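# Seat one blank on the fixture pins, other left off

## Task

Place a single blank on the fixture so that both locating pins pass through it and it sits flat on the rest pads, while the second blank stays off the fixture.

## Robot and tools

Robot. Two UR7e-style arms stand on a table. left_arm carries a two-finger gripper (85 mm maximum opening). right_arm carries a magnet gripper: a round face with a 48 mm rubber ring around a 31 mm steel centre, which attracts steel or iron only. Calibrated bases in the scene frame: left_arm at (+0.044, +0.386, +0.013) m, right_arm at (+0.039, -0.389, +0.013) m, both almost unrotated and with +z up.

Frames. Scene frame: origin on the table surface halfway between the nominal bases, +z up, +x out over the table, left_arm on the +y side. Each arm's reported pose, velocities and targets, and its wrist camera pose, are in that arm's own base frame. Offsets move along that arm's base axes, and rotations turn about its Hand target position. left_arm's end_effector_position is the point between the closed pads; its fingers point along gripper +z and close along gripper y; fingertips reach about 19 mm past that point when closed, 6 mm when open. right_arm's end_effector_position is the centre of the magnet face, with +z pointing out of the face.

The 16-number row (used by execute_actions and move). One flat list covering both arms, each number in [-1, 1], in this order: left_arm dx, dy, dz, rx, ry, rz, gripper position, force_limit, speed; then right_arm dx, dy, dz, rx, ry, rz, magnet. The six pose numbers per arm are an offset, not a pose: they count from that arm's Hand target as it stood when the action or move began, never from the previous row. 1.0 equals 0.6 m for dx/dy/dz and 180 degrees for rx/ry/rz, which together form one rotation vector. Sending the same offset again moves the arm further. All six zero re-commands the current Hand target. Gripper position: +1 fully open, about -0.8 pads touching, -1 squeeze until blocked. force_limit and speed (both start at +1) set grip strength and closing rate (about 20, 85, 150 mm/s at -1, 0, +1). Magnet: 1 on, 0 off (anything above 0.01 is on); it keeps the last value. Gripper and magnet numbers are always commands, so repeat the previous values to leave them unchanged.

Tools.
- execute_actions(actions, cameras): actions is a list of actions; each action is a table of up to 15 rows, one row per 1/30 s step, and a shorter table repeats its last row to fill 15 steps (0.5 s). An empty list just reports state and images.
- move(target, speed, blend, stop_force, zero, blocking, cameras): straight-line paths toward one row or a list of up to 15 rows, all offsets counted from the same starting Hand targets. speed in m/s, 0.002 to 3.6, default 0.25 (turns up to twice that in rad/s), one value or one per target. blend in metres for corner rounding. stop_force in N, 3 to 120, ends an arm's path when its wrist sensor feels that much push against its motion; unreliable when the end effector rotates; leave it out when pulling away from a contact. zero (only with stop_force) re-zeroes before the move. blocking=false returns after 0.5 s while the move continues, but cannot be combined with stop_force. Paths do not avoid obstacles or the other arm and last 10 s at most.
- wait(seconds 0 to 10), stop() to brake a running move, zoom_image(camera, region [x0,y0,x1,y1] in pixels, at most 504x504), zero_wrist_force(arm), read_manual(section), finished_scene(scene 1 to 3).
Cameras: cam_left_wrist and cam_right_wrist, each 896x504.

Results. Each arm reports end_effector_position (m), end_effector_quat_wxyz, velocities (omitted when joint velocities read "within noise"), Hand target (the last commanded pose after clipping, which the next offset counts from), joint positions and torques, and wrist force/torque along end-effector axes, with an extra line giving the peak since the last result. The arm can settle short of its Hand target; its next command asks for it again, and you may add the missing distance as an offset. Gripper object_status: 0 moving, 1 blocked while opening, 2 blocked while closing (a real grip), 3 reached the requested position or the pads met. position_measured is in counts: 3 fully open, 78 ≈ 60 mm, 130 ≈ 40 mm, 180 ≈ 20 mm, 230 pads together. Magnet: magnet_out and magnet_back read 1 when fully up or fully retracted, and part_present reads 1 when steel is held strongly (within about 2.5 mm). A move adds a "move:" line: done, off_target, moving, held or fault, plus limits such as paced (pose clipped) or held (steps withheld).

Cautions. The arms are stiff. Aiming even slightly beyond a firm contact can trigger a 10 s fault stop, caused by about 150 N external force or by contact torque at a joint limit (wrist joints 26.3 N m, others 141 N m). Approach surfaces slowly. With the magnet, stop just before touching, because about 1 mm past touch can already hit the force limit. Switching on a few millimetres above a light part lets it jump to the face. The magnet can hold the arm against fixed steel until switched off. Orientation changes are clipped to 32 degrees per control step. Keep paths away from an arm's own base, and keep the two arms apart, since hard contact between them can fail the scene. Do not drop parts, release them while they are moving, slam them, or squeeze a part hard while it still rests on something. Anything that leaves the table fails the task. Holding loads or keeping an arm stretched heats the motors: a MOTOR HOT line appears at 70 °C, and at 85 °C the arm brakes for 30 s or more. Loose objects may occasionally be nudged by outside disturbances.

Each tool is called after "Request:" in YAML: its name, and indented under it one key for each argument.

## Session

Request:
execute_actions:
  actions: []

Scene clock: 0.00 s.
left_arm: end_effector_position=(+0.2958, +0.4978, +0.3319) position_measured=3 object_status=3 end_effector_quat_wxyz=(-0.106, +0.149, +0.983, -0.021) | right_arm: end_effector_position=(+0.4243, -0.0191, +0.3698) magnet_out=0 magnet_back=1 part_present=0 end_effector_quat_wxyz=(-0.446, +0.886, -0.026, +0.125)
Joint positions: left_arm=[0.739 -1.316 1.251 -1.336 -1.433 1.028] | right_arm=[-0.762 -1.764 1.874 -1.114 -0.744 -0.957]
Joint velocities: within noise
Joint torques (N m): no reading
Motor temperatures (°C): left_arm=[30 24 27 29 37 30] | right_arm=[35 31 30 44 31 38]
Wrist force (N): no reading
Wrist torque (N m): no reading
Wrist force, peak (N): no reading
Hand target: left_arm +0.2958, +0.4978, +0.3319; -0.106, +0.149, +0.983, -0.021 | right_arm +0.4243, -0.0191, +0.3698; -0.446, +0.886, -0.026, +0.125

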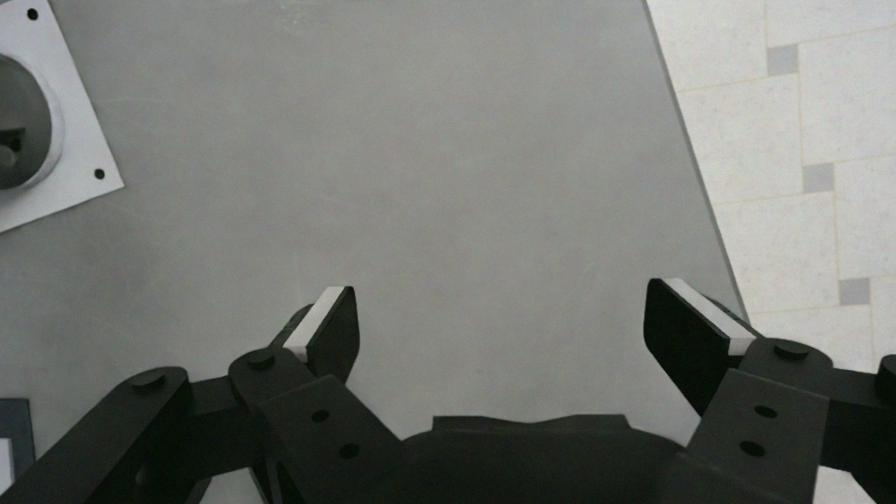

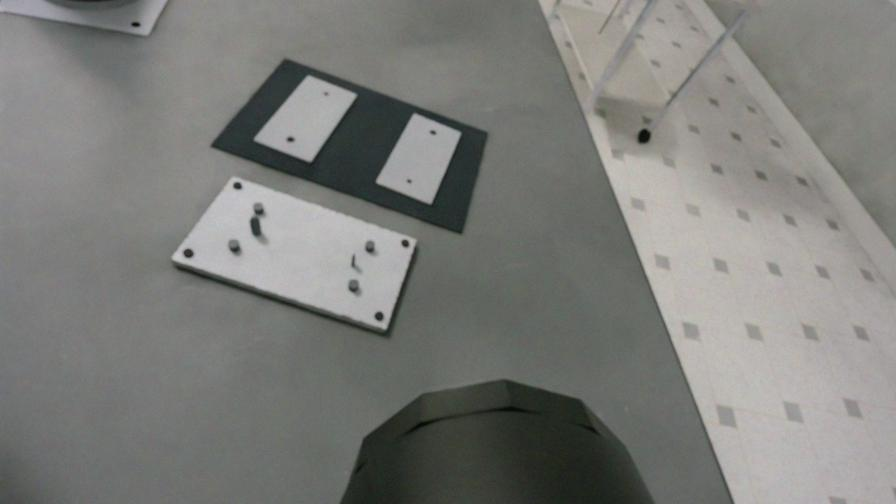

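Request:
move:
  target: [0,0,0,0,0,0,1,1,1,0,0.3,0.09,-0.2927,0.0915,0,0]
  cameras: ["cam_right_wrist"]
  speed: 0.5

Scene clock: 2.03 s.
left_arm: end_effector_position=(+0.2958, +0.4978, +0.3319) position_measured=3 object_status=3 end_effector_quat_wxyz=(-0.106, +0.149, +0.983, -0.021) | right_arm: end_effector_position=(+0.4243, +0.1609, +0.4238) magnet_out=0 magnet_back=1 part_present=0 end_effector_quat_wxyz=(+0.000, +1.000, -0.030, +0.000)
Joint positions: left_arm=[0.739 -1.316 1.251 -1.336 -1.433 1.028] | right_arm=[0.064 -1.703 1.606 -1.473 -1.571 0.124]
Joint velocities: within noise
Joint torques (N m): left_arm=[-0.73 -37.71 -25.85 -2.54 0.65 0.09] | right_arm=[6.33 -10.21 -35.59 -1.07 -1.15 1.86]
Motor temperatures (°C): left_arm=[30 24 27 29 37 30] | right_arm=[35 31 30 44 31 38]
Wrist force (N): left_arm=[-0.1 0.1 -0.1] | right_arm=[-0.3 -0.9 -0.8]
Wrist torque (N m): left_arm=[0.01 0.03 0.00] | right_arm=[0.04 -0.03 -0.19]
Wrist force, peak (N): left_arm=[0.1 0.3 0.1] | right_arm=[0.0 -2.5 -0.9]
Hand target: left_arm +0.2958, +0.4978, +0.3319; -0.106, +0.149, +0.983, -0.021 | right_arm +0.4243, +0.1609, +0.4238; +0.000, +1.000, -0.030, +0.000
Off the commanded pose: left_arm 0.000 m, 0 deg | right_arm 0.000 m, 0 deg.
move: done
Images, in order (width x height): cam_right_wrist 896x504.

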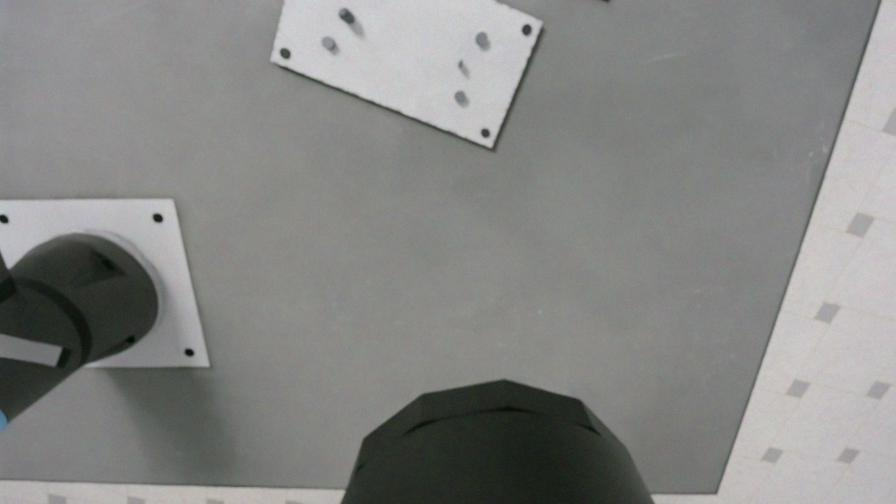

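Request:
move:
  target: [0,0,0,0,0,0,1,1,1,0,0.35,0,0,0,0,0]
  cameras: ["cam_right_wrist"]
  speed: 0.5

Request:
zoom_image:
  camera: "cam_right_wrist"
  region: [220, 0, 640, 380]

Scene clock: 3.47 s.
left_arm: end_effector_position=(+0.2958, +0.4978, +0.3319) position_measured=3 object_status=3 end_effector_quat_wxyz=(-0.106, +0.149, +0.983, -0.021) | right_arm: end_effector_position=(+0.4243, +0.3708, +0.4238) magnet_out=0 magnet_back=1 part_present=0 end_effector_quat_wxyz=(+0.000, +1.000, -0.030, +0.000)
Joint positions: left_arm=[0.739 -1.316 1.251 -1.336 -1.433 1.028] | right_arm=[0.479 -1.435 1.336 -1.472 -1.571 0.539]
Joint velocities: within noise
Joint torques (N m): left_arm=[-0.99 -38.59 -26.31 -2.49 0.99 0.25] | right_arm=[7.75 -22.96 -35.05 -1.24 -1.53 1.6]
Motor temperatures (°C): left_arm=[30 24 27 29 37 30] | right_arm=[35 31 30 44 31 38]
Wrist force (N): left_arm=[-0.2 0.1 0.2] | right_arm=[-0.2 -0.7 -1.0]
Wrist torque (N m): left_arm=[0.01 0.03 0.01] | right_arm=[0.01 -0.02 -0.21]
Wrist force, peak (N): left_arm=[-0.1 -0.3 0.1] | right_arm=[-0.9 -3.0 -0.4]
Hand target: left_arm +0.2958, +0.4978, +0.3319; -0.106, +0.149, +0.983, -0.021 | right_arm +0.4243, +0.3709, +0.4238; +0.000, +1.000, -0.030, +0.000
Off the commanded pose: left_arm 0.000 m, 0 deg | right_arm 0.000 m, 0 deg.
move: done
Images, in order (width x height): cam_right_wrist 896x504.

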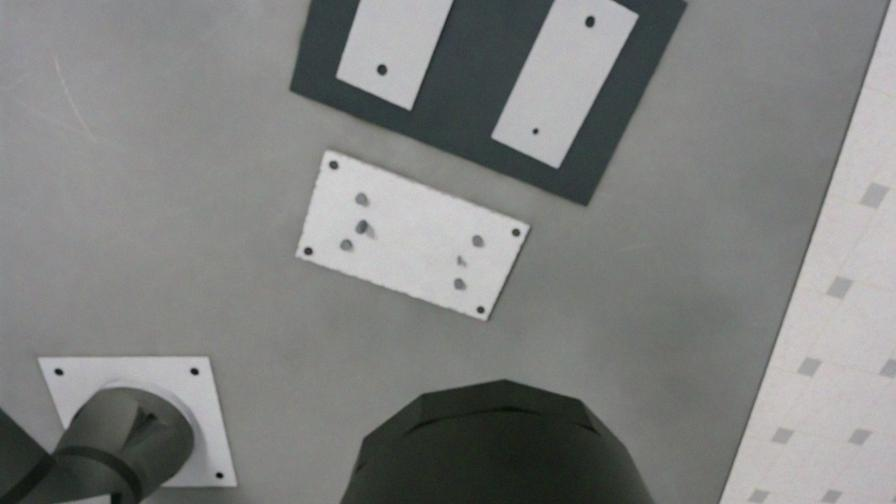

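Scaled by 1.200 from the camera's 896x504 image, which has a finer 1280x720 frame.

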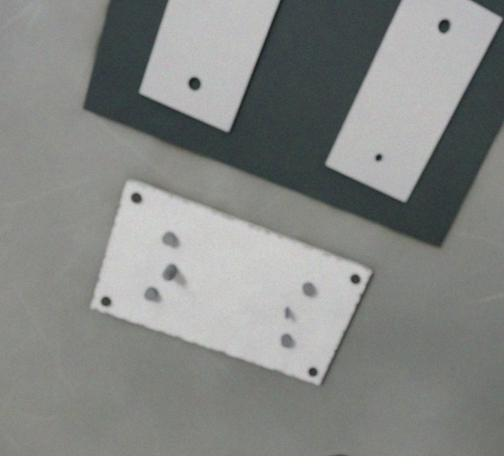

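Request:
move:
  target: [0,0,0,0,0,0,1,1,1,0.235,0.098,-0.3728,0,0,-0.133,0]
  cameras: ["cam_right_wrist"]
  speed: 0.5

Scene clock: 5.17 s.
left_arm: end_effector_position=(+0.2958, +0.4978, +0.3319) position_measured=3 object_status=3 end_effector_quat_wxyz=(-0.106, +0.149, +0.983, -0.021) | right_arm: end_effector_position=(+0.5653, +0.4297, +0.2002) magnet_out=0 magnet_back=1 part_present=0 end_effector_quat_wxyz=(+0.000, +0.972, -0.236, +0.000)
Joint positions: left_arm=[0.739 -1.316 1.251 -1.336 -1.433 1.028] | right_arm=[0.461 -1.011 1.333 -1.892 -1.571 0.938]
Joint velocities: within noise
Joint torques (N m): left_arm=[-2.37 -38.95 -25.53 -2.28 1.17 0.28] | right_arm=[7.56 -39.2 -33.41 -4.53 -1.4 1.55]
Motor temperatures (°C): left_arm=[30 24 27 29 37 30] | right_arm=[35 31 30 44 31 38]
Wrist force (N): left_arm=[-0.2 0.0 0.0] | right_arm=[-0.3 -0.8 -0.6]
Wrist torque (N m): left_arm=[0.00 0.03 0.00] | right_arm=[0.05 -0.05 -0.22]
Wrist force, peak (N): left_arm=[-0.2 -0.2 0.1] | right_arm=[-1.0 -0.7 -2.9]
Hand target: left_arm +0.2958, +0.4978, +0.3319; -0.106, +0.149, +0.983, -0.021 | right_arm +0.5653, +0.4297, +0.2001; +0.000, +0.972, -0.236, +0.000
Off the commanded pose: left_arm 0.000 m, 0 deg | right_arm 0.000 m, 0 deg.
move: done
Images, in order (width x height): cam_right_wrist 896x504.

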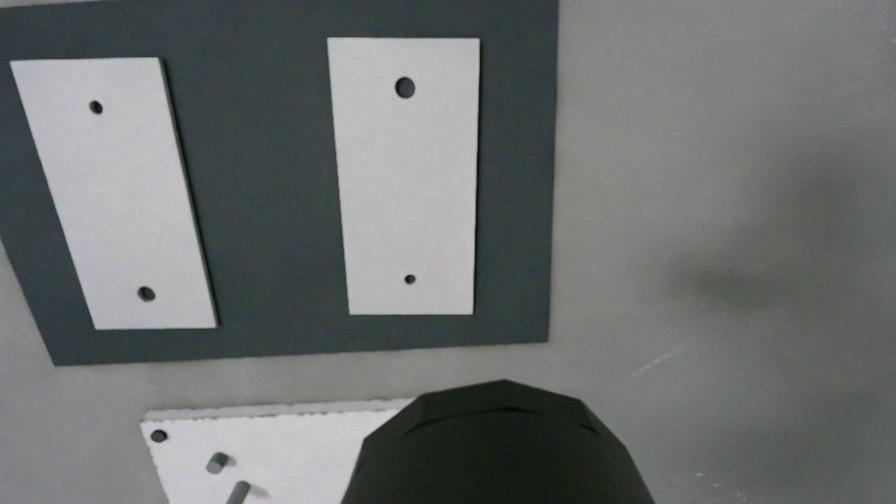

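Request:
move:
  target: [0,0,0,0,0,0,1,1,1,-0.335,-0.255,0.049,0,0,0.52,0]
  cameras: ["cam_right_wrist"]
  speed: 0.5

Request:
zoom_image:
  camera: "cam_right_wrist"
  region: [250, 0, 750, 400]

Scene clock: 7.97 s.
left_arm: end_effector_position=(+0.2958, +0.4978, +0.3319) position_measured=3 object_status=3 end_effector_quat_wxyz=(-0.106, +0.149, +0.983, -0.021) | right_arm: end_effector_position=(+0.3644, +0.2767, +0.2295) magnet_out=0 magnet_back=1 part_present=0 end_effector_quat_wxyz=(+0.000, +0.837, +0.546, +0.000)
Joint positions: left_arm=[0.739 -1.316 1.251 -1.336 -1.433 1.028] | right_arm=[0.354 -1.619 2.037 -1.989 -1.572 -0.802]
Joint velocities: within noise
Joint torques (N m): left_arm=[-2.41 -38.6 -26.66 -2.15 1.5 -0.08] | right_arm=[-8.22 -27.82 -14.69 -0.96 1.64 -1.91]
Motor temperatures (°C): left_arm=[30 24 27 29 37 30] | right_arm=[35 31 30 44 31 38]
Wrist force (N): left_arm=[0.0 -0.2 0.1] | right_arm=[-0.3 -1.0 -0.5]
Wrist torque (N m): left_arm=[-0.03 -0.01 0.00] | right_arm=[0.05 -0.07 -0.21]
Wrist force, peak (N): left_arm=[-0.3 0.1 -0.1] | right_arm=[-0.9 -1.2 -0.7]
Hand target: left_arm +0.2958, +0.4978, +0.3319; -0.106, +0.149, +0.983, -0.021 | right_arm +0.3643, +0.2767, +0.2295; +0.000, +0.837, +0.547, +0.000
Off the commanded pose: left_arm 0.000 m, 0 deg | right_arm 0.000 m, 0 deg.
move: done
Images, in order (width x height): cam_right_wrist 896x504.

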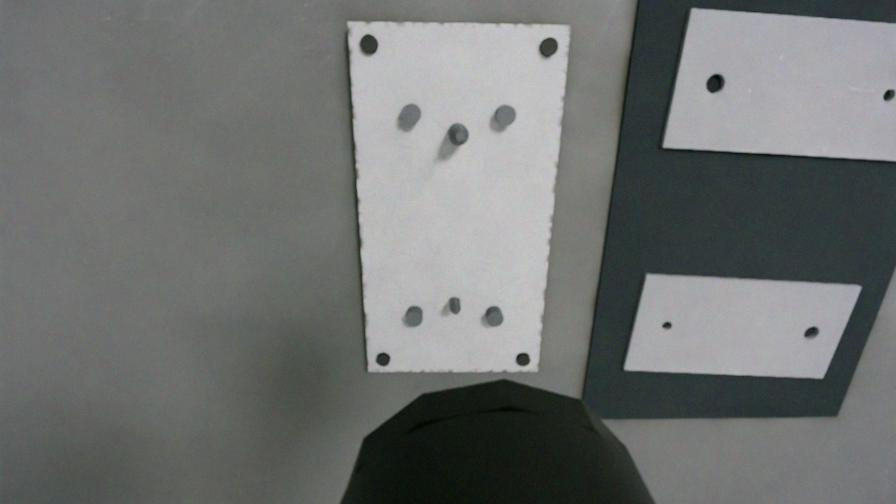

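Scaled by 1.008 from the camera's 896x504 image, which has a finer 1280x720 frame.

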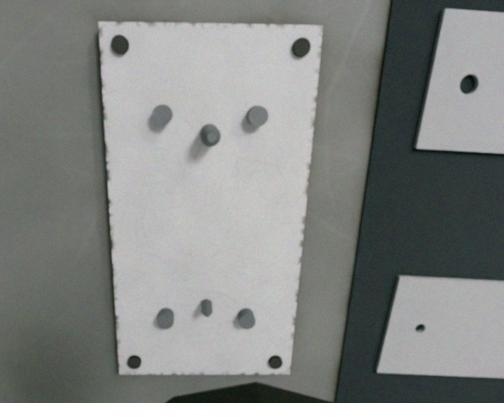

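Request:
move:
  target: [0,0,0,0,0,0,1,1,1,0.0328,-0.0062,0,0,0,0,0]
  cameras: ["cam_right_wrist"]

Request:
zoom_image:
  camera: "cam_right_wrist"
  region: [400, 50, 500, 140]

Request:
zoom_image:
  camera: "cam_right_wrist"
  region: [400, 250, 500, 340]

Request:
move:
  target: [0,0,0,0,0,0,1,1,1,0.2676,0.2878,-0.049,0,0,-0.52,0]
  cameras: ["cam_right_wrist"]
  speed: 0.5

Request:
zoom_image:
  camera: "cam_right_wrist"
  region: [400, 50, 500, 140]

Request:
zoom_image:
  camera: "cam_right_wrist"
  region: [400, 250, 500, 340]

Scene clock: 9.10 s.
left_arm: end_effector_position=(+0.2958, +0.4978, +0.3319) position_measured=3 object_status=3 end_effector_quat_wxyz=(-0.106, +0.149, +0.983, -0.021) | right_arm: end_effector_position=(+0.3839, +0.2730, +0.2295) magnet_out=0 magnet_back=1 part_present=0 end_effector_quat_wxyz=(+0.000, +0.837, +0.547, +0.000)
Joint positions: left_arm=[0.739 -1.316 1.251 -1.336 -1.433 1.028] | right_arm=[0.332 -1.585 2.005 -1.99 -1.572 -0.825]
Joint velocities: within noise
Joint torques (N m): left_arm=[-3.23 -39.78 -25.91 -2.14 1.48 0.26] | right_arm=[-7.81 -14.17 -32.63 -4.42 0.61 -1.87]
Motor temperatures (°C): left_arm=[30 24 27 29 37 30] | right_arm=[35 31 30 44 31 38]
Wrist force (N): left_arm=[-0.1 0.1 0.0] | right_arm=[-0.4 -1.1 -0.6]
Wrist torque (N m): left_arm=[0.01 0.02 0.00] | right_arm=[0.05 -0.03 -0.23]
Wrist force, peak (N): left_arm=[-0.3 0.0 -0.2] | right_arm=[-0.4 -1.5 -0.2]
Hand target: left_arm +0.2958, +0.4978, +0.3319; -0.106, +0.149, +0.983, -0.021 | right_arm +0.3840, +0.2730, +0.2295; +0.000, +0.837, +0.547, +0.000
Off the commanded pose: left_arm 0.000 m, 0 deg | right_arm 0.000 m, 0 deg.
move: done
Images, in order (width x height): cam_right_wrist 896x504.

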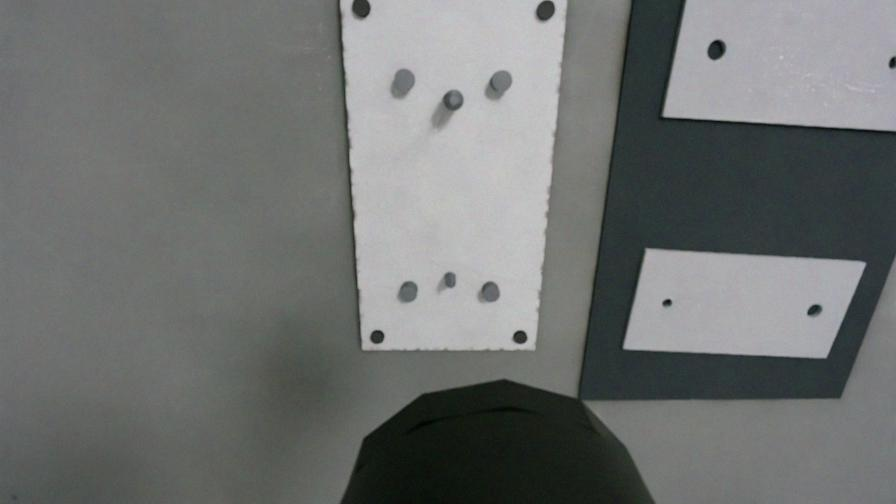

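Scaled by 5.040 from the camera's 896x504 image, which has a finer 1280x720 frame.

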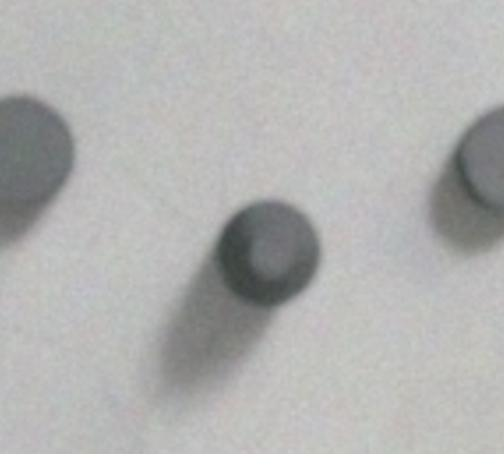

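Scaled by 5.040 from the camera's 896x504 image, which has a finer 1280x720 frame.

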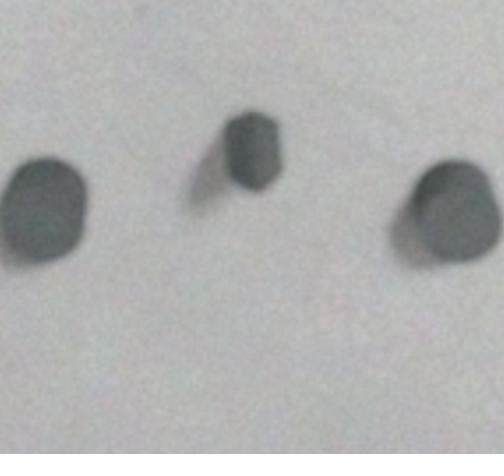

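Scene clock: 11.60 s.
left_arm: end_effector_position=(+0.2958, +0.4978, +0.3319) position_measured=3 object_status=3 end_effector_quat_wxyz=(-0.106, +0.149, +0.983, -0.021) | right_arm: end_effector_position=(+0.5446, +0.4456, +0.2001) magnet_out=0 magnet_back=1 part_present=0 end_effector_quat_wxyz=(+0.000, +0.972, -0.236, +0.000)
Joint positions: left_arm=[0.739 -1.316 1.251 -1.336 -1.433 1.028] | right_arm=[0.495 -1.025 1.356 -1.901 -1.57 0.972]
Joint velocities: within noise
Joint torques (N m): left_arm=[-4.61 -39.26 -26.04 -2.03 1.66 0.16] | right_arm=[7.7 -37.84 -33.45 -1.28 -1.36 1.55]
Motor temperatures (°C): left_arm=[30 24 27 29 37 30] | right_arm=[35 31 30 44 31 38]
Wrist force (N): left_arm=[-0.1 -0.1 -0.1] | right_arm=[0.0 -0.6 -0.6]
Wrist torque (N m): left_arm=[-0.02 0.01 0.00] | right_arm=[0.05 -0.06 -0.21]
Wrist force, peak (N): left_arm=[-0.1 -0.3 0.3] | right_arm=[-1.2 -1.5 -0.6]
Hand target: left_arm +0.2958, +0.4978, +0.3319; -0.106, +0.149, +0.983, -0.021 | right_arm +0.5446, +0.4457, +0.2001; +0.000, +0.972, -0.236, +0.000
Off the commanded pose: left_arm 0.000 m, 0 deg | right_arm 0.000 m, 0 deg.
move: done
Images, in order (width x height): cam_right_wrist 896x504.

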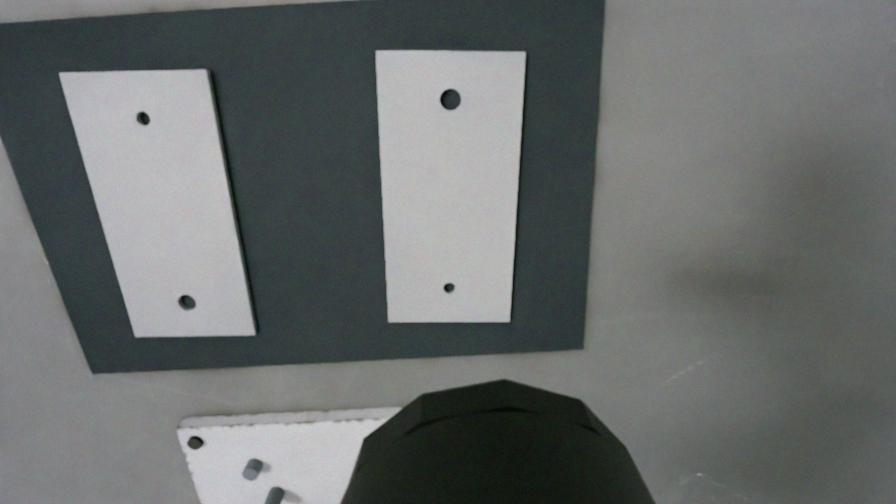

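Scaled by 5.040 from the camera's 896x504 image, which has a finer 1280x720 frame.

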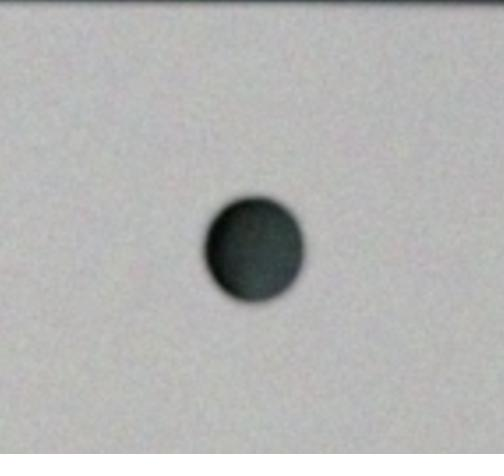

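Scaled by 5.040 from the camera's 896x504 image, which has a finer 1280x720 frame.

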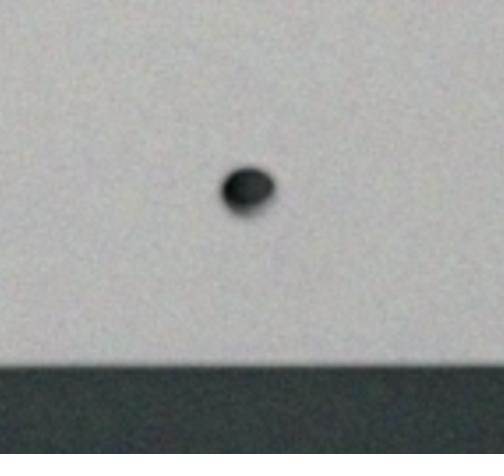

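Request:
move:
  target: [0,0,0,0,0,0,1,1,1,-0.0077,-0.0105,-0.3375,0,0,0.0012,0]
  cameras: []

Request:
move:
  target: [0,0,0,0,0,0,1,1,1,0,0,-0.04,0,0,0,0]
  cameras: ["cam_right_wrist"]
  speed: 0.006
  stop_force: 4

Request:
execute_actions:
  actions:
    - [[0,0,0,0,0,0,1,1,1,0,0,0,0,0,0,1]]
  cameras: []

Scene clock: 14.20 s.
left_arm: end_effector_position=(+0.2958, +0.4978, +0.3319) position_measured=3 object_status=3 end_effector_quat_wxyz=(-0.106, +0.149, +0.983, -0.021) | right_arm: end_effector_position=(+0.5400, +0.4393, -0.0022) magnet_out=0 magnet_back=1 part_present=0 end_effector_quat_wxyz=(+0.000, +0.972, -0.234, +0.000)
Joint positions: left_arm=[0.739 -1.316 1.251 -1.336 -1.433 1.028] | right_arm=[0.49 -0.792 1.549 -2.326 -1.571 0.964]
Joint velocities: within noise
Joint torques (N m): left_arm=[-6.45 -40.11 -26.61 -1.69 1.65 0.05] | right_arm=[-0.91 -42.12 -29.58 -4.41 1.45 -1.98]
Motor temperatures (°C): left_arm=[30 24 27 29 37 30] | right_arm=[35 31 30 44 31 38]
Wrist force (N): left_arm=[0.0 0.0 0.0] | right_arm=[0.0 -0.9 -0.8]
Wrist torque (N m): left_arm=[-0.01 0.00 0.00] | right_arm=[0.01 -0.12 -0.21]
Wrist force, peak (N): left_arm=[-0.2 0.1 0.3] | right_arm=[-0.1 -0.9 -2.4]
Hand target: left_arm +0.2958, +0.4978, +0.3319; -0.106, +0.149, +0.983, -0.021 | right_arm +0.5400, +0.4394, -0.0024; +0.000, +0.972, -0.234, +0.000
Off the commanded pose: left_arm 0.000 m, 0 deg | right_arm 0.000 m, 0 deg.
move: done
No camera images: "cameras" was empty.

Scene clock: 15.93 s.
left_arm: end_effector_position=(+0.2958, +0.4978, +0.3319) position_measured=3 object_status=3 end_effector_quat_wxyz=(-0.106, +0.149, +0.983, -0.021) | right_arm: end_effector_position=(+0.5400, +0.4394, -0.0062) magnet_out=0 magnet_back=1 part_present=0 end_effector_quat_wxyz=(+0.000, +0.972, -0.234, +0.000)
Joint positions: left_arm=[0.739 -1.316 1.251 -1.336 -1.433 1.028] | right_arm=[0.49 -0.786 1.549 -2.333 -1.571 0.964]
Joint velocities: within noise
Joint torques (N m): left_arm=[-5.16 -39.49 -25.29 -1.47 1.52 0.05] | right_arm=[5.33 -56.05 -16.5 -0.91 1.19 -1.95]
Motor temperatures (°C): left_arm=[30 24 27 29 37 30] | right_arm=[35 31 30 44 31 38]
Wrist force (N): left_arm=[0.0 0.0 -0.2] | right_arm=[0.4 -1.5 -3.8]
Wrist torque (N m): left_arm=[0.00 0.00 0.00] | right_arm=[0.05 -0.09 -0.21]
Wrist force, peak (N): left_arm=[-0.1 0.0 0.4] | right_arm=[-4.2 7.4 -14.7]
Hand target: left_arm +0.2958, +0.4978, +0.3319; -0.106, +0.149, +0.983, -0.021 | right_arm +0.5400, +0.4394, -0.0062; +0.000, +0.972, -0.234, +0.000 (not the last commanded pose)
Off the commanded pose: left_arm 0.000 m, 0 deg | right_arm 0.020 m, 0 deg.
move: contact (right_arm)
Images, in order (width x height): cam_right_wrist 896x504.

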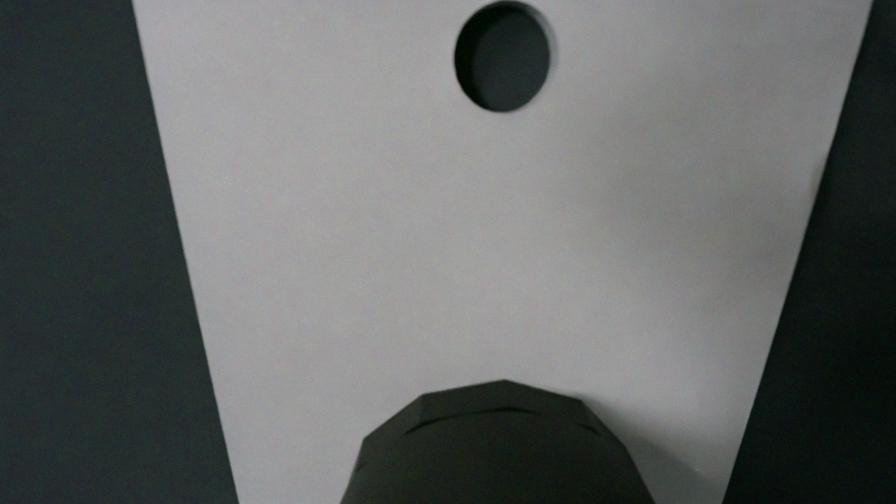

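Scene clock: 16.63 s.
left_arm: end_effector_position=(+0.2958, +0.4978, +0.3319) position_measured=3 object_status=3 end_effector_quat_wxyz=(-0.106, +0.149, +0.983, -0.021) | right_arm: end_effector_position=(+0.5400, +0.4394, -0.0062) magnet_out=1 magnet_back=0 part_present=1 end_effector_quat_wxyz=(+0.000, +0.972, -0.234, +0.000)
Joint positions: left_arm=[0.739 -1.316 1.251 -1.336 -1.433 1.028] | right_arm=[0.49 -0.786 1.549 -2.333 -1.571 0.964]
Joint velocities: within noise
Joint torques (N m): left_arm=[-6.67 -39.74 -26.01 -1.61 1.14 0.08] | right_arm=[2.94 -57.16 -22.31 -1.54 1.03 -1.78]
Motor temperatures (°C): left_arm=[30 24 27 29 37 30] | right_arm=[35 31 30 44 31 38]
Wrist force (N): left_arm=[-0.1 0.1 0.1] | right_arm=[0.5 -1.5 0.7]
Wrist torque (N m): left_arm=[0.01 0.02 0.00] | right_arm=[0.24 -0.02 -0.18]
Wrist force, peak (N): left_arm=[0.1 0.2 0.2] | right_arm=[1.0 -2.2 -1.3]
Hand target: left_arm +0.2958, +0.4978, +0.3319; -0.106, +0.149, +0.983, -0.021 | right_arm +0.5400, +0.4394, -0.0062; +0.000, +0.972, -0.234, +0.000
Off the commanded pose: left_arm 0.000 m, 0 deg | right_arm 0.000 m, 0 deg.
No camera images: "cameras" was empty.

Request:
move:
  target:
    - [0,0,0,0,0,0,1,1,1,0,0,0.1,0,0,0,1]
    - [0,0,0,0,0,0,1,1,1,-0.2478,-0.2827,0.1,0,0,0.5188,1]
    - [0,0,0,0,0,0,1,1,1,-0.2478,-0.2827,0.0803,0,0,0.5188,1]
  cameras: []
  speed: [0.15,0.5,0.1]
  blend: [0.02,0.005,0]

Request:
move:
  target: [0,0,0,0,0,0,1,1,1,0,0,-0.02,0,0,0,1]
  cameras: ["cam_right_wrist"]
  speed: 0.02
  stop_force: 8

Request:
zoom_image:
  camera: "cam_right_wrist"
  region: [400, 0, 600, 120]

Scene clock: 19.77 s.
left_arm: end_effector_position=(+0.2958, +0.4978, +0.3319) position_measured=3 object_status=3 end_effector_quat_wxyz=(-0.106, +0.149, +0.983, -0.021) | right_arm: end_effector_position=(+0.3913, +0.2698, +0.0421) magnet_out=1 magnet_back=0 part_present=1 end_effector_quat_wxyz=(+0.000, +0.837, +0.547, +0.000)
Joint positions: left_arm=[0.739 -1.316 1.251 -1.336 -1.433 1.028] | right_arm=[0.32 -1.243 2.219 -2.546 -1.572 -0.837]
Joint velocities: within noise
Joint torques (N m): left_arm=[-7.4 -40.52 -25.78 -1.43 1.36 0.23] | right_arm=[-7.63 -23.26 -8.26 -5.13 1.27 -1.88]
Motor temperatures (°C): left_arm=[30 24 27 29 37 30] | right_arm=[35 31 30 44 31 38]
Wrist force (N): left_arm=[0.1 0.1 0.0] | right_arm=[0.2 -1.1 3.1]
Wrist torque (N m): left_arm=[0.01 -0.01 0.00] | right_arm=[-0.02 -0.08 -0.19]
Wrist force, peak (N): left_arm=[-0.3 0.0 -0.3] | right_arm=[0.0 -0.5 5.6]
Hand target: left_arm +0.2958, +0.4978, +0.3319; -0.106, +0.149, +0.983, -0.021 | right_arm +0.3913, +0.2697, +0.0420; +0.000, +0.837, +0.547, +0.000
Off the commanded pose: left_arm 0.000 m, 0 deg | right_arm 0.000 m, 0 deg.
move: done
No camera images: "cameras" was empty.

Scene clock: 21.33 s.
left_arm: end_effector_position=(+0.2958, +0.4978, +0.3319) position_measured=3 object_status=3 end_effector_quat_wxyz=(-0.106, +0.149, +0.983, -0.021) | right_arm: end_effector_position=(+0.3913, +0.2697, +0.0300) magnet_out=1 magnet_back=0 part_present=1 end_effector_quat_wxyz=(+0.000, +0.837, +0.547, +0.000)
Joint positions: left_arm=[0.739 -1.316 1.251 -1.336 -1.433 1.028] | right_arm=[0.32 -1.214 2.226 -2.583 -1.572 -0.837]
Joint velocities: within noise
Joint torques (N m): left_arm=[-7.28 -41.04 -27.23 -1.45 1.44 0.21] | right_arm=[-5.05 -24.39 -7.72 -4.68 1.51 -1.45]
Motor temperatures (°C): left_arm=[30 24 27 29 37 30] | right_arm=[35 31 30 44 31 38]
Wrist force (N): left_arm=[-0.1 -0.1 -0.1] | right_arm=[0.2 -1.4 3.3]
Wrist torque (N m): left_arm=[-0.03 0.01 0.01] | right_arm=[-0.02 -0.08 -0.20]
Wrist force, peak (N): left_arm=[-0.3 -0.1 -0.2] | right_arm=[0.0 -1.4 3.7]
Hand target: left_arm +0.2958, +0.4978, +0.3319; -0.106, +0.149, +0.983, -0.021 | right_arm +0.3913, +0.2697, +0.0300; +0.000, +0.837, +0.547, +0.000
Off the commanded pose: left_arm 0.000 m, 0 deg | right_arm 0.000 m, 0 deg.
move: done
Images, in order (width x height): cam_right_wrist 896x504.

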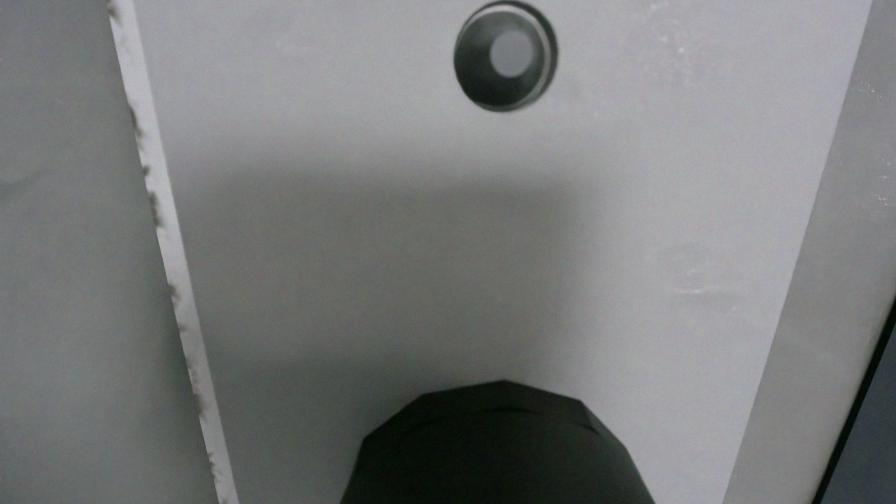

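Scaled by 2.520 from the camera's 896x504 image, which has a finer 1280x720 frame.

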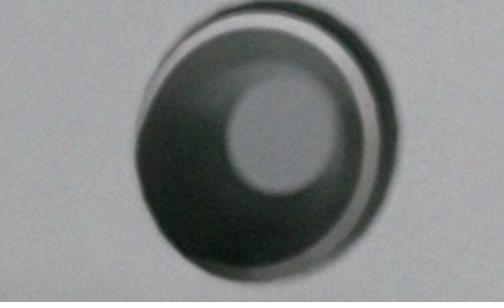

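Request:
move:
  target: [0,0,0,0,0,0,1,1,1,0.0001,0.0003,-0.045,0,0,0,1]
  cameras: ["cam_right_wrist"]
  speed: 0.007
  stop_force: 10

Scene clock: 23.77 s.
left_arm: end_effector_position=(+0.2958, +0.4978, +0.3319) position_measured=3 object_status=3 end_effector_quat_wxyz=(-0.106, +0.149, +0.983, -0.021) | right_arm: end_effector_position=(+0.3913, +0.2698, +0.0249) magnet_out=1 magnet_back=0 part_present=1 end_effector_quat_wxyz=(+0.000, +0.837, +0.547, +0.000)
Joint positions: left_arm=[0.739 -1.316 1.251 -1.336 -1.433 1.028] | right_arm=[0.32 -1.201 2.228 -2.598 -1.572 -0.837]
Joint velocities: within noise
Joint torques (N m): left_arm=[-8.75 -40.1 -27.31 -1.12 1.32 0.31] | right_arm=[-10.81 -40.48 -23.16 -1.4 -3.93 -0.2]
Motor temperatures (°C): left_arm=[30 24 27 29 37 30] | right_arm=[35 31 30 44 31 38]
Wrist force (N): left_arm=[0.0 -0.1 0.1] | right_arm=[9.4 -9.0 2.6]
Wrist torque (N m): left_arm=[-0.02 0.01 0.00] | right_arm=[0.02 -0.03 0.47]
Wrist force, peak (N): left_arm=[-0.1 -0.3 -0.2] | right_arm=[6.7 -11.7 -5.8]
Hand target: left_arm +0.2958, +0.4978, +0.3319; -0.106, +0.149, +0.983, -0.021 | right_arm +0.3913, +0.2698, +0.0249; +0.000, +0.837, +0.547, +0.000 (not the last commanded pose)
Off the commanded pose: left_arm 0.000 m, 0 deg | right_arm 0.022 m, 0 deg.
move: contact (right_arm)
Images, in order (width x height): cam_right_wrist 896x504.

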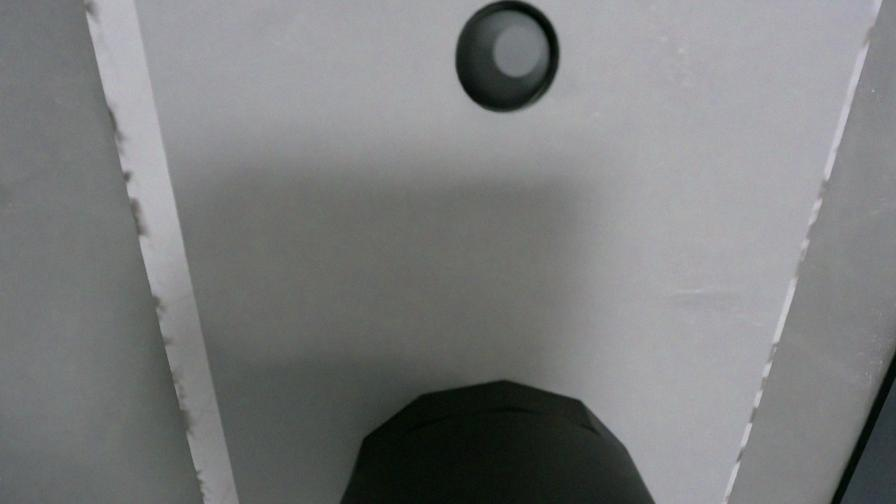

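Request:
move:
  target: [0,0,0,0,0,0,1,1,1,0,0.0003,0.005,0,0,0,1]
  cameras: []

Request:
move:
  target: [0,0,0,0,0,0,1,1,1,-0.0001,0.0012,0,0,0,0,1]
  cameras: ["cam_right_wrist"]

Request:
zoom_image:
  camera: "cam_right_wrist"
  region: [400, 0, 600, 120]

Scene clock: 24.67 s.
left_arm: end_effector_position=(+0.2958, +0.4978, +0.3319) position_measured=3 object_status=3 end_effector_quat_wxyz=(-0.106, +0.149, +0.983, -0.021) | right_arm: end_effector_position=(+0.3913, +0.2700, +0.0278) magnet_out=1 magnet_back=0 part_present=1 end_effector_quat_wxyz=(+0.000, +0.837, +0.547, +0.000)
Joint positions: left_arm=[0.739 -1.316 1.251 -1.336 -1.433 1.028] | right_arm=[0.32 -1.208 2.226 -2.589 -1.572 -0.836]
Joint velocities: within noise
Joint torques (N m): left_arm=[-10.6 -40.15 -25.84 -1.24 1.43 -0.06] | right_arm=[7.62 -40.24 -26.11 -1.28 1.27 1.64]
Motor temperatures (°C): left_arm=[30 24 27 29 37 30] | right_arm=[35 31 30 44 31 38]
Wrist force (N): left_arm=[-0.1 0.0 -0.2] | right_arm=[0.3 -1.6 3.3]
Wrist torque (N m): left_arm=[0.01 0.02 0.00] | right_arm=[-0.03 -0.09 -0.20]
Wrist force, peak (N): left_arm=[-0.3 -0.1 0.1] | right_arm=[9.1 -9.5 3.6]
Hand target: left_arm +0.2958, +0.4978, +0.3319; -0.106, +0.149, +0.983, -0.021 | right_arm +0.3913, +0.2700, +0.0279; +0.000, +0.837, +0.547, +0.000
Off the commanded pose: left_arm 0.000 m, 0 deg | right_arm 0.000 m, 0 deg.
move: done
No camera images: "cameras" was empty.

Scene clock: 25.37 s.
left_arm: end_effector_position=(+0.2958, +0.4978, +0.3319) position_measured=3 object_status=3 end_effector_quat_wxyz=(-0.106, +0.149, +0.983, -0.021) | right_arm: end_effector_position=(+0.3913, +0.2707, +0.0279) magnet_out=1 magnet_back=0 part_present=1 end_effector_quat_wxyz=(+0.000, +0.837, +0.547, +0.000)
Joint positions: left_arm=[0.739 -1.316 1.251 -1.336 -1.433 1.028] | right_arm=[0.322 -1.207 2.225 -2.589 -1.572 -0.835]
Joint velocities: within noise
Joint torques (N m): left_arm=[-9.45 -41.09 -26.42 -1.34 1.61 0.09] | right_arm=[8.93 -23.28 -24.9 -1.7 1.34 1.78]
Motor temperatures (°C): left_arm=[30 24 27 29 37 30] | right_arm=[35 31 30 44 31 38]
Wrist force (N): left_arm=[-0.2 0.0 0.0] | right_arm=[0.1 -1.7 3.6]
Wrist torque (N m): left_arm=[-0.01 0.03 0.00] | right_arm=[-0.04 -0.08 -0.21]
Wrist force, peak (N): left_arm=[0.0 0.2 -0.3] | right_arm=[0.1 -1.7 3.6]
Hand target: left_arm +0.2958, +0.4978, +0.3319; -0.106, +0.149, +0.983, -0.021 | right_arm +0.3912, +0.2707, +0.0279; +0.000, +0.837, +0.547, +0.000
Off the commanded pose: left_arm 0.000 m, 0 deg | right_arm 0.000 m, 0 deg.
move: done
Images, in order (width x height): cam_right_wrist 896x504.

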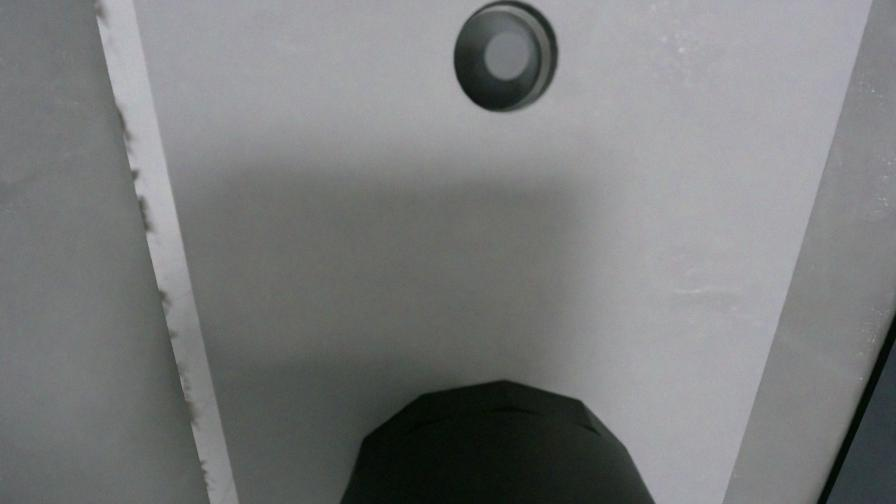

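Scaled by 2.520 from the camera's 896x504 image, which has a finer 1280x720 frame.

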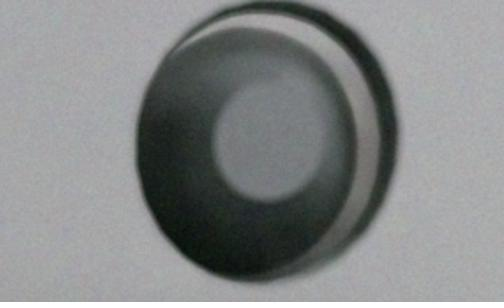

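Request:
move:
  target: [0,0,0,0,0,0,1,1,1,0,0,-0.045,0,0,0,1]
  cameras: ["cam_right_wrist"]
  speed: 0.007
  stop_force: 10

Scene clock: 27.83 s.
left_arm: end_effector_position=(+0.2958, +0.4978, +0.3319) position_measured=3 object_status=3 end_effector_quat_wxyz=(-0.106, +0.149, +0.983, -0.021) | right_arm: end_effector_position=(+0.3912, +0.2707, +0.0208) magnet_out=1 magnet_back=0 part_present=1 end_effector_quat_wxyz=(+0.000, +0.837, +0.547, +0.000)
Joint positions: left_arm=[0.739 -1.316 1.251 -1.336 -1.433 1.028] | right_arm=[0.322 -1.189 2.228 -2.61 -1.572 -0.835]
Joint velocities: within noise
Joint torques (N m): left_arm=[-9.28 -39.99 -26.26 -1.05 1.4 0.18] | right_arm=[4.97 -41.07 -26.73 -3.35 1.14 1.7]
Motor temperatures (°C): left_arm=[30 24 27 29 37 30] | right_arm=[35 31 30 44 31 38]
Wrist force (N): left_arm=[0.1 0.0 -0.1] | right_arm=[-6.6 -3.9 4.9]
Wrist torque (N m): left_arm=[0.00 -0.01 0.00] | right_arm=[-0.16 -0.09 -0.27]
Wrist force, peak (N): left_arm=[0.0 0.0 0.3] | right_arm=[-14.9 -7.7 -7.2]
Hand target: left_arm +0.2958, +0.4978, +0.3319; -0.106, +0.149, +0.983, -0.021 | right_arm +0.3912, +0.2707, +0.0208; +0.000, +0.837, +0.547, +0.000 (not the last commanded pose)
Off the commanded pose: left_arm 0.000 m, 0 deg | right_arm 0.020 m, 0 deg.
move: contact (right_arm)
Images, in order (width x height): cam_right_wrist 896x504.

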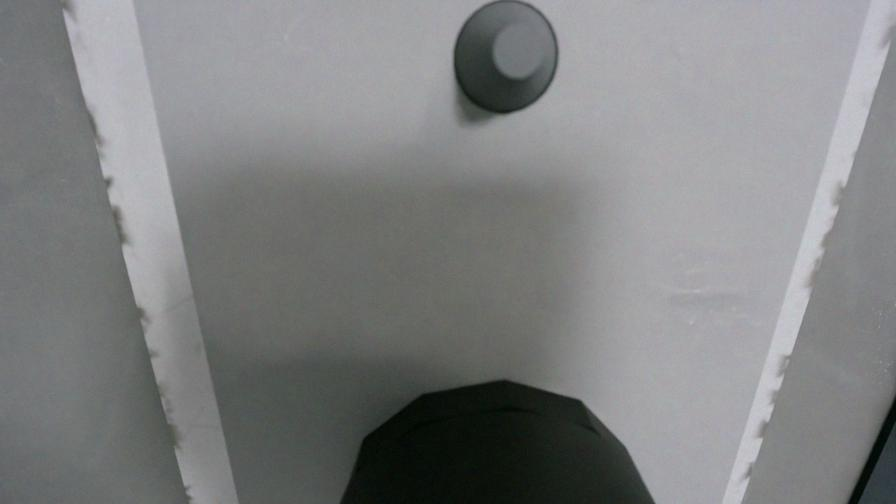

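Request:
execute_actions:
  actions:
    - [[0,0,0,0,0,0,1,1,1,-0.0005,-0.0005,0.001,0,0,0,1]]
  cameras: []

Request:
move:
  target: [0,0,0,0,0,0,1,1,1,0,0,-0.035,0,0,0,1]
  cameras: ["cam_right_wrist"]
  speed: 0.007
  stop_force: 12

Scene clock: 28.67 s.
left_arm: end_effector_position=(+0.2958, +0.4978, +0.3319) position_measured=3 object_status=3 end_effector_quat_wxyz=(-0.106, +0.149, +0.983, -0.021) | right_arm: end_effector_position=(+0.3909, +0.2704, +0.0214) magnet_out=1 magnet_back=0 part_present=1 end_effector_quat_wxyz=(+0.000, +0.837, +0.547, +0.000)
Joint positions: left_arm=[0.739 -1.316 1.251 -1.336 -1.433 1.028] | right_arm=[0.321 -1.191 2.229 -2.609 -1.572 -0.835]
Joint velocities: within noise
Joint torques (N m): left_arm=[-9.13 -40.21 -25.82 -1.19 1.38 0.13] | right_arm=[-7.15 -41.18 -6.11 -1.3 1.05 -2.26]
Motor temperatures (°C): left_arm=[30 24 27 29 37 30] | right_arm=[35 31 30 44 31 38]
Wrist force (N): left_arm=[0.0 0.3 -0.2] | right_arm=[1.8 -0.6 3.4]
Wrist torque (N m): left_arm=[0.04 0.00 0.00] | right_arm=[-0.08 -0.07 -0.10]
Wrist force, peak (N): left_arm=[0.0 0.3 -0.2] | right_arm=[-7.0 -4.2 6.5]
Hand target: left_arm +0.2958, +0.4978, +0.3319; -0.106, +0.149, +0.983, -0.021 | right_arm +0.3909, +0.2704, +0.0214; +0.000, +0.837, +0.547, +0.000
Off the commanded pose: left_arm 0.000 m, 0 deg | right_arm 0.000 m, 0 deg.
No camera images: "cameras" was empty.

Scene clock: 31.20 s.
left_arm: end_effector_position=(+0.2958, +0.4978, +0.3319) position_measured=3 object_status=3 end_effector_quat_wxyz=(-0.106, +0.149, +0.983, -0.021) | right_arm: end_effector_position=(+0.3909, +0.2704, +0.0133) magnet_out=1 magnet_back=0 part_present=1 end_effector_quat_wxyz=(+0.000, +0.837, +0.547, +0.000)
Joint positions: left_arm=[0.739 -1.316 1.251 -1.336 -1.433 1.028] | right_arm=[0.321 -1.171 2.233 -2.633 -1.572 -0.835]
Joint velocities: within noise
Joint torques (N m): left_arm=[-10.77 -41.92 -26.33 -0.9 1.62 -0.02] | right_arm=[5.87 -41.01 -23.91 -2.05 0.86 -1.67]
Motor temperatures (°C): left_arm=[30 24 27 29 37 30] | right_arm=[35 31 29 44 31 38]
Wrist force (N): left_arm=[0.0 0.0 0.0] | right_arm=[-8.2 2.1 3.2]
Wrist torque (N m): left_arm=[0.01 0.01 0.00] | right_arm=[-0.10 0.23 0.63]
Wrist force, peak (N): left_arm=[0.3 0.0 0.2] | right_arm=[-23.9 -10.5 -32.0]
Hand target: left_arm +0.2958, +0.4978, +0.3319; -0.106, +0.149, +0.983, -0.021 | right_arm +0.3909, +0.2704, +0.0133; +0.000, +0.837, +0.547, +0.000 (not the last commanded pose)
Off the commanded pose: left_arm 0.000 m, 0 deg | right_arm 0.013 m, 0 deg.
move: contact (right_arm)
Images, in order (width x height): cam_right_wrist 896x504.

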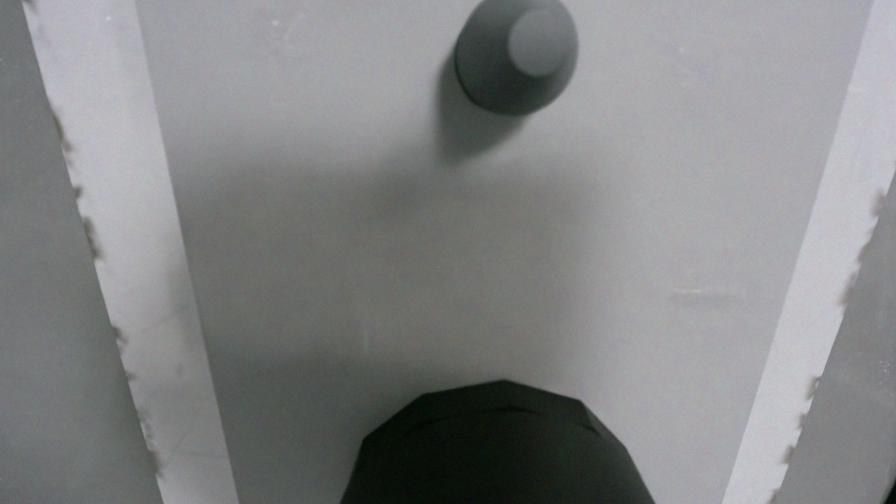

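Request:
execute_actions:
  actions:
    - [[0,0,0,0,0,0,1,1,1,-0.0001,-0.0003,0.0005,0,0,-0.0012,1]]
  cameras: []

Request:
move:
  target: [0,0,0,0,0,0,1,1,1,0,0,-0.02,0,0,0,1]
  cameras: []
  speed: 0.005
  stop_force: 12

Scene clock: 32.03 s.
left_arm: end_effector_position=(+0.2958, +0.4978, +0.3319) position_measured=3 object_status=3 end_effector_quat_wxyz=(-0.106, +0.149, +0.983, -0.021) | right_arm: end_effector_position=(+0.3909, +0.2702, +0.0136) magnet_out=1 magnet_back=0 part_present=1 end_effector_quat_wxyz=(+0.000, +0.838, +0.545, +0.000)
Joint positions: left_arm=[0.739 -1.316 1.251 -1.336 -1.433 1.028] | right_arm=[0.321 -1.172 2.233 -2.632 -1.572 -0.832]
Joint velocities: within noise
Joint torques (N m): left_arm=[-9.99 -41.31 -25.96 -0.91 1.41 0.33] | right_arm=[-9.45 -39.79 -5.26 -1.56 1.02 1.44]
Motor temperatures (°C): left_arm=[30 24 27 29 37 30] | right_arm=[35 31 29 44 31 38]
Wrist force (N): left_arm=[-0.1 0.1 -0.1] | right_arm=[0.0 -1.7 3.8]
Wrist torque (N m): left_arm=[0.02 0.02 0.01] | right_arm=[-0.02 -0.08 -0.21]
Wrist force, peak (N): left_arm=[0.0 0.1 -0.2] | right_arm=[-5.5 0.2 7.6]
Hand target: left_arm +0.2958, +0.4978, +0.3319; -0.106, +0.149, +0.983, -0.021 | right_arm +0.3909, +0.2702, +0.0136; +0.000, +0.838, +0.545, +0.000
Off the commanded pose: left_arm 0.000 m, 0 deg | right_arm 0.000 m, 0 deg.
No camera images: "cameras" was empty.

Scene clock: 33.10 s.
left_arm: end_effector_position=(+0.2958, +0.4978, +0.3319) position_measured=3 object_status=3 end_effector_quat_wxyz=(-0.106, +0.149, +0.983, -0.021) | right_arm: end_effector_position=(+0.3909, +0.2702, +0.0132) magnet_out=1 magnet_back=0 part_present=1 end_effector_quat_wxyz=(+0.000, +0.838, +0.545, +0.000)
Joint positions: left_arm=[0.739 -1.316 1.251 -1.336 -1.433 1.028] | right_arm=[0.321 -1.171 2.233 -2.633 -1.572 -0.832]
Joint velocities: within noise
Joint torques (N m): left_arm=[-10.42 -42.93 -26.04 -0.73 1.55 0.29] | right_arm=[-6.9 -36.59 -17.33 -0.59 0.94 1.84]
Motor temperatures (°C): left_arm=[30 24 27 29 37 30] | right_arm=[35 31 29 44 31 38]
Wrist force (N): left_arm=[-0.1 -0.1 -0.2] | right_arm=[-0.1 -2.5 -6.4]
Wrist torque (N m): left_arm=[-0.02 0.01 0.01] | right_arm=[-0.09 0.05 -0.26]
Wrist force, peak (N): left_arm=[-0.2 0.2 0.0] | right_arm=[-11.1 -11.0 -26.5]
Hand target: left_arm +0.2958, +0.4978, +0.3319; -0.106, +0.149, +0.983, -0.021 | right_arm +0.3909, +0.2702, +0.0132; +0.000, +0.838, +0.545, +0.000 (not the last commanded pose)
Off the commanded pose: left_arm 0.000 m, 0 deg | right_arm 0.012 m, 0 deg.
move: contact (right_arm)
No camera images: "cameras" was empty.


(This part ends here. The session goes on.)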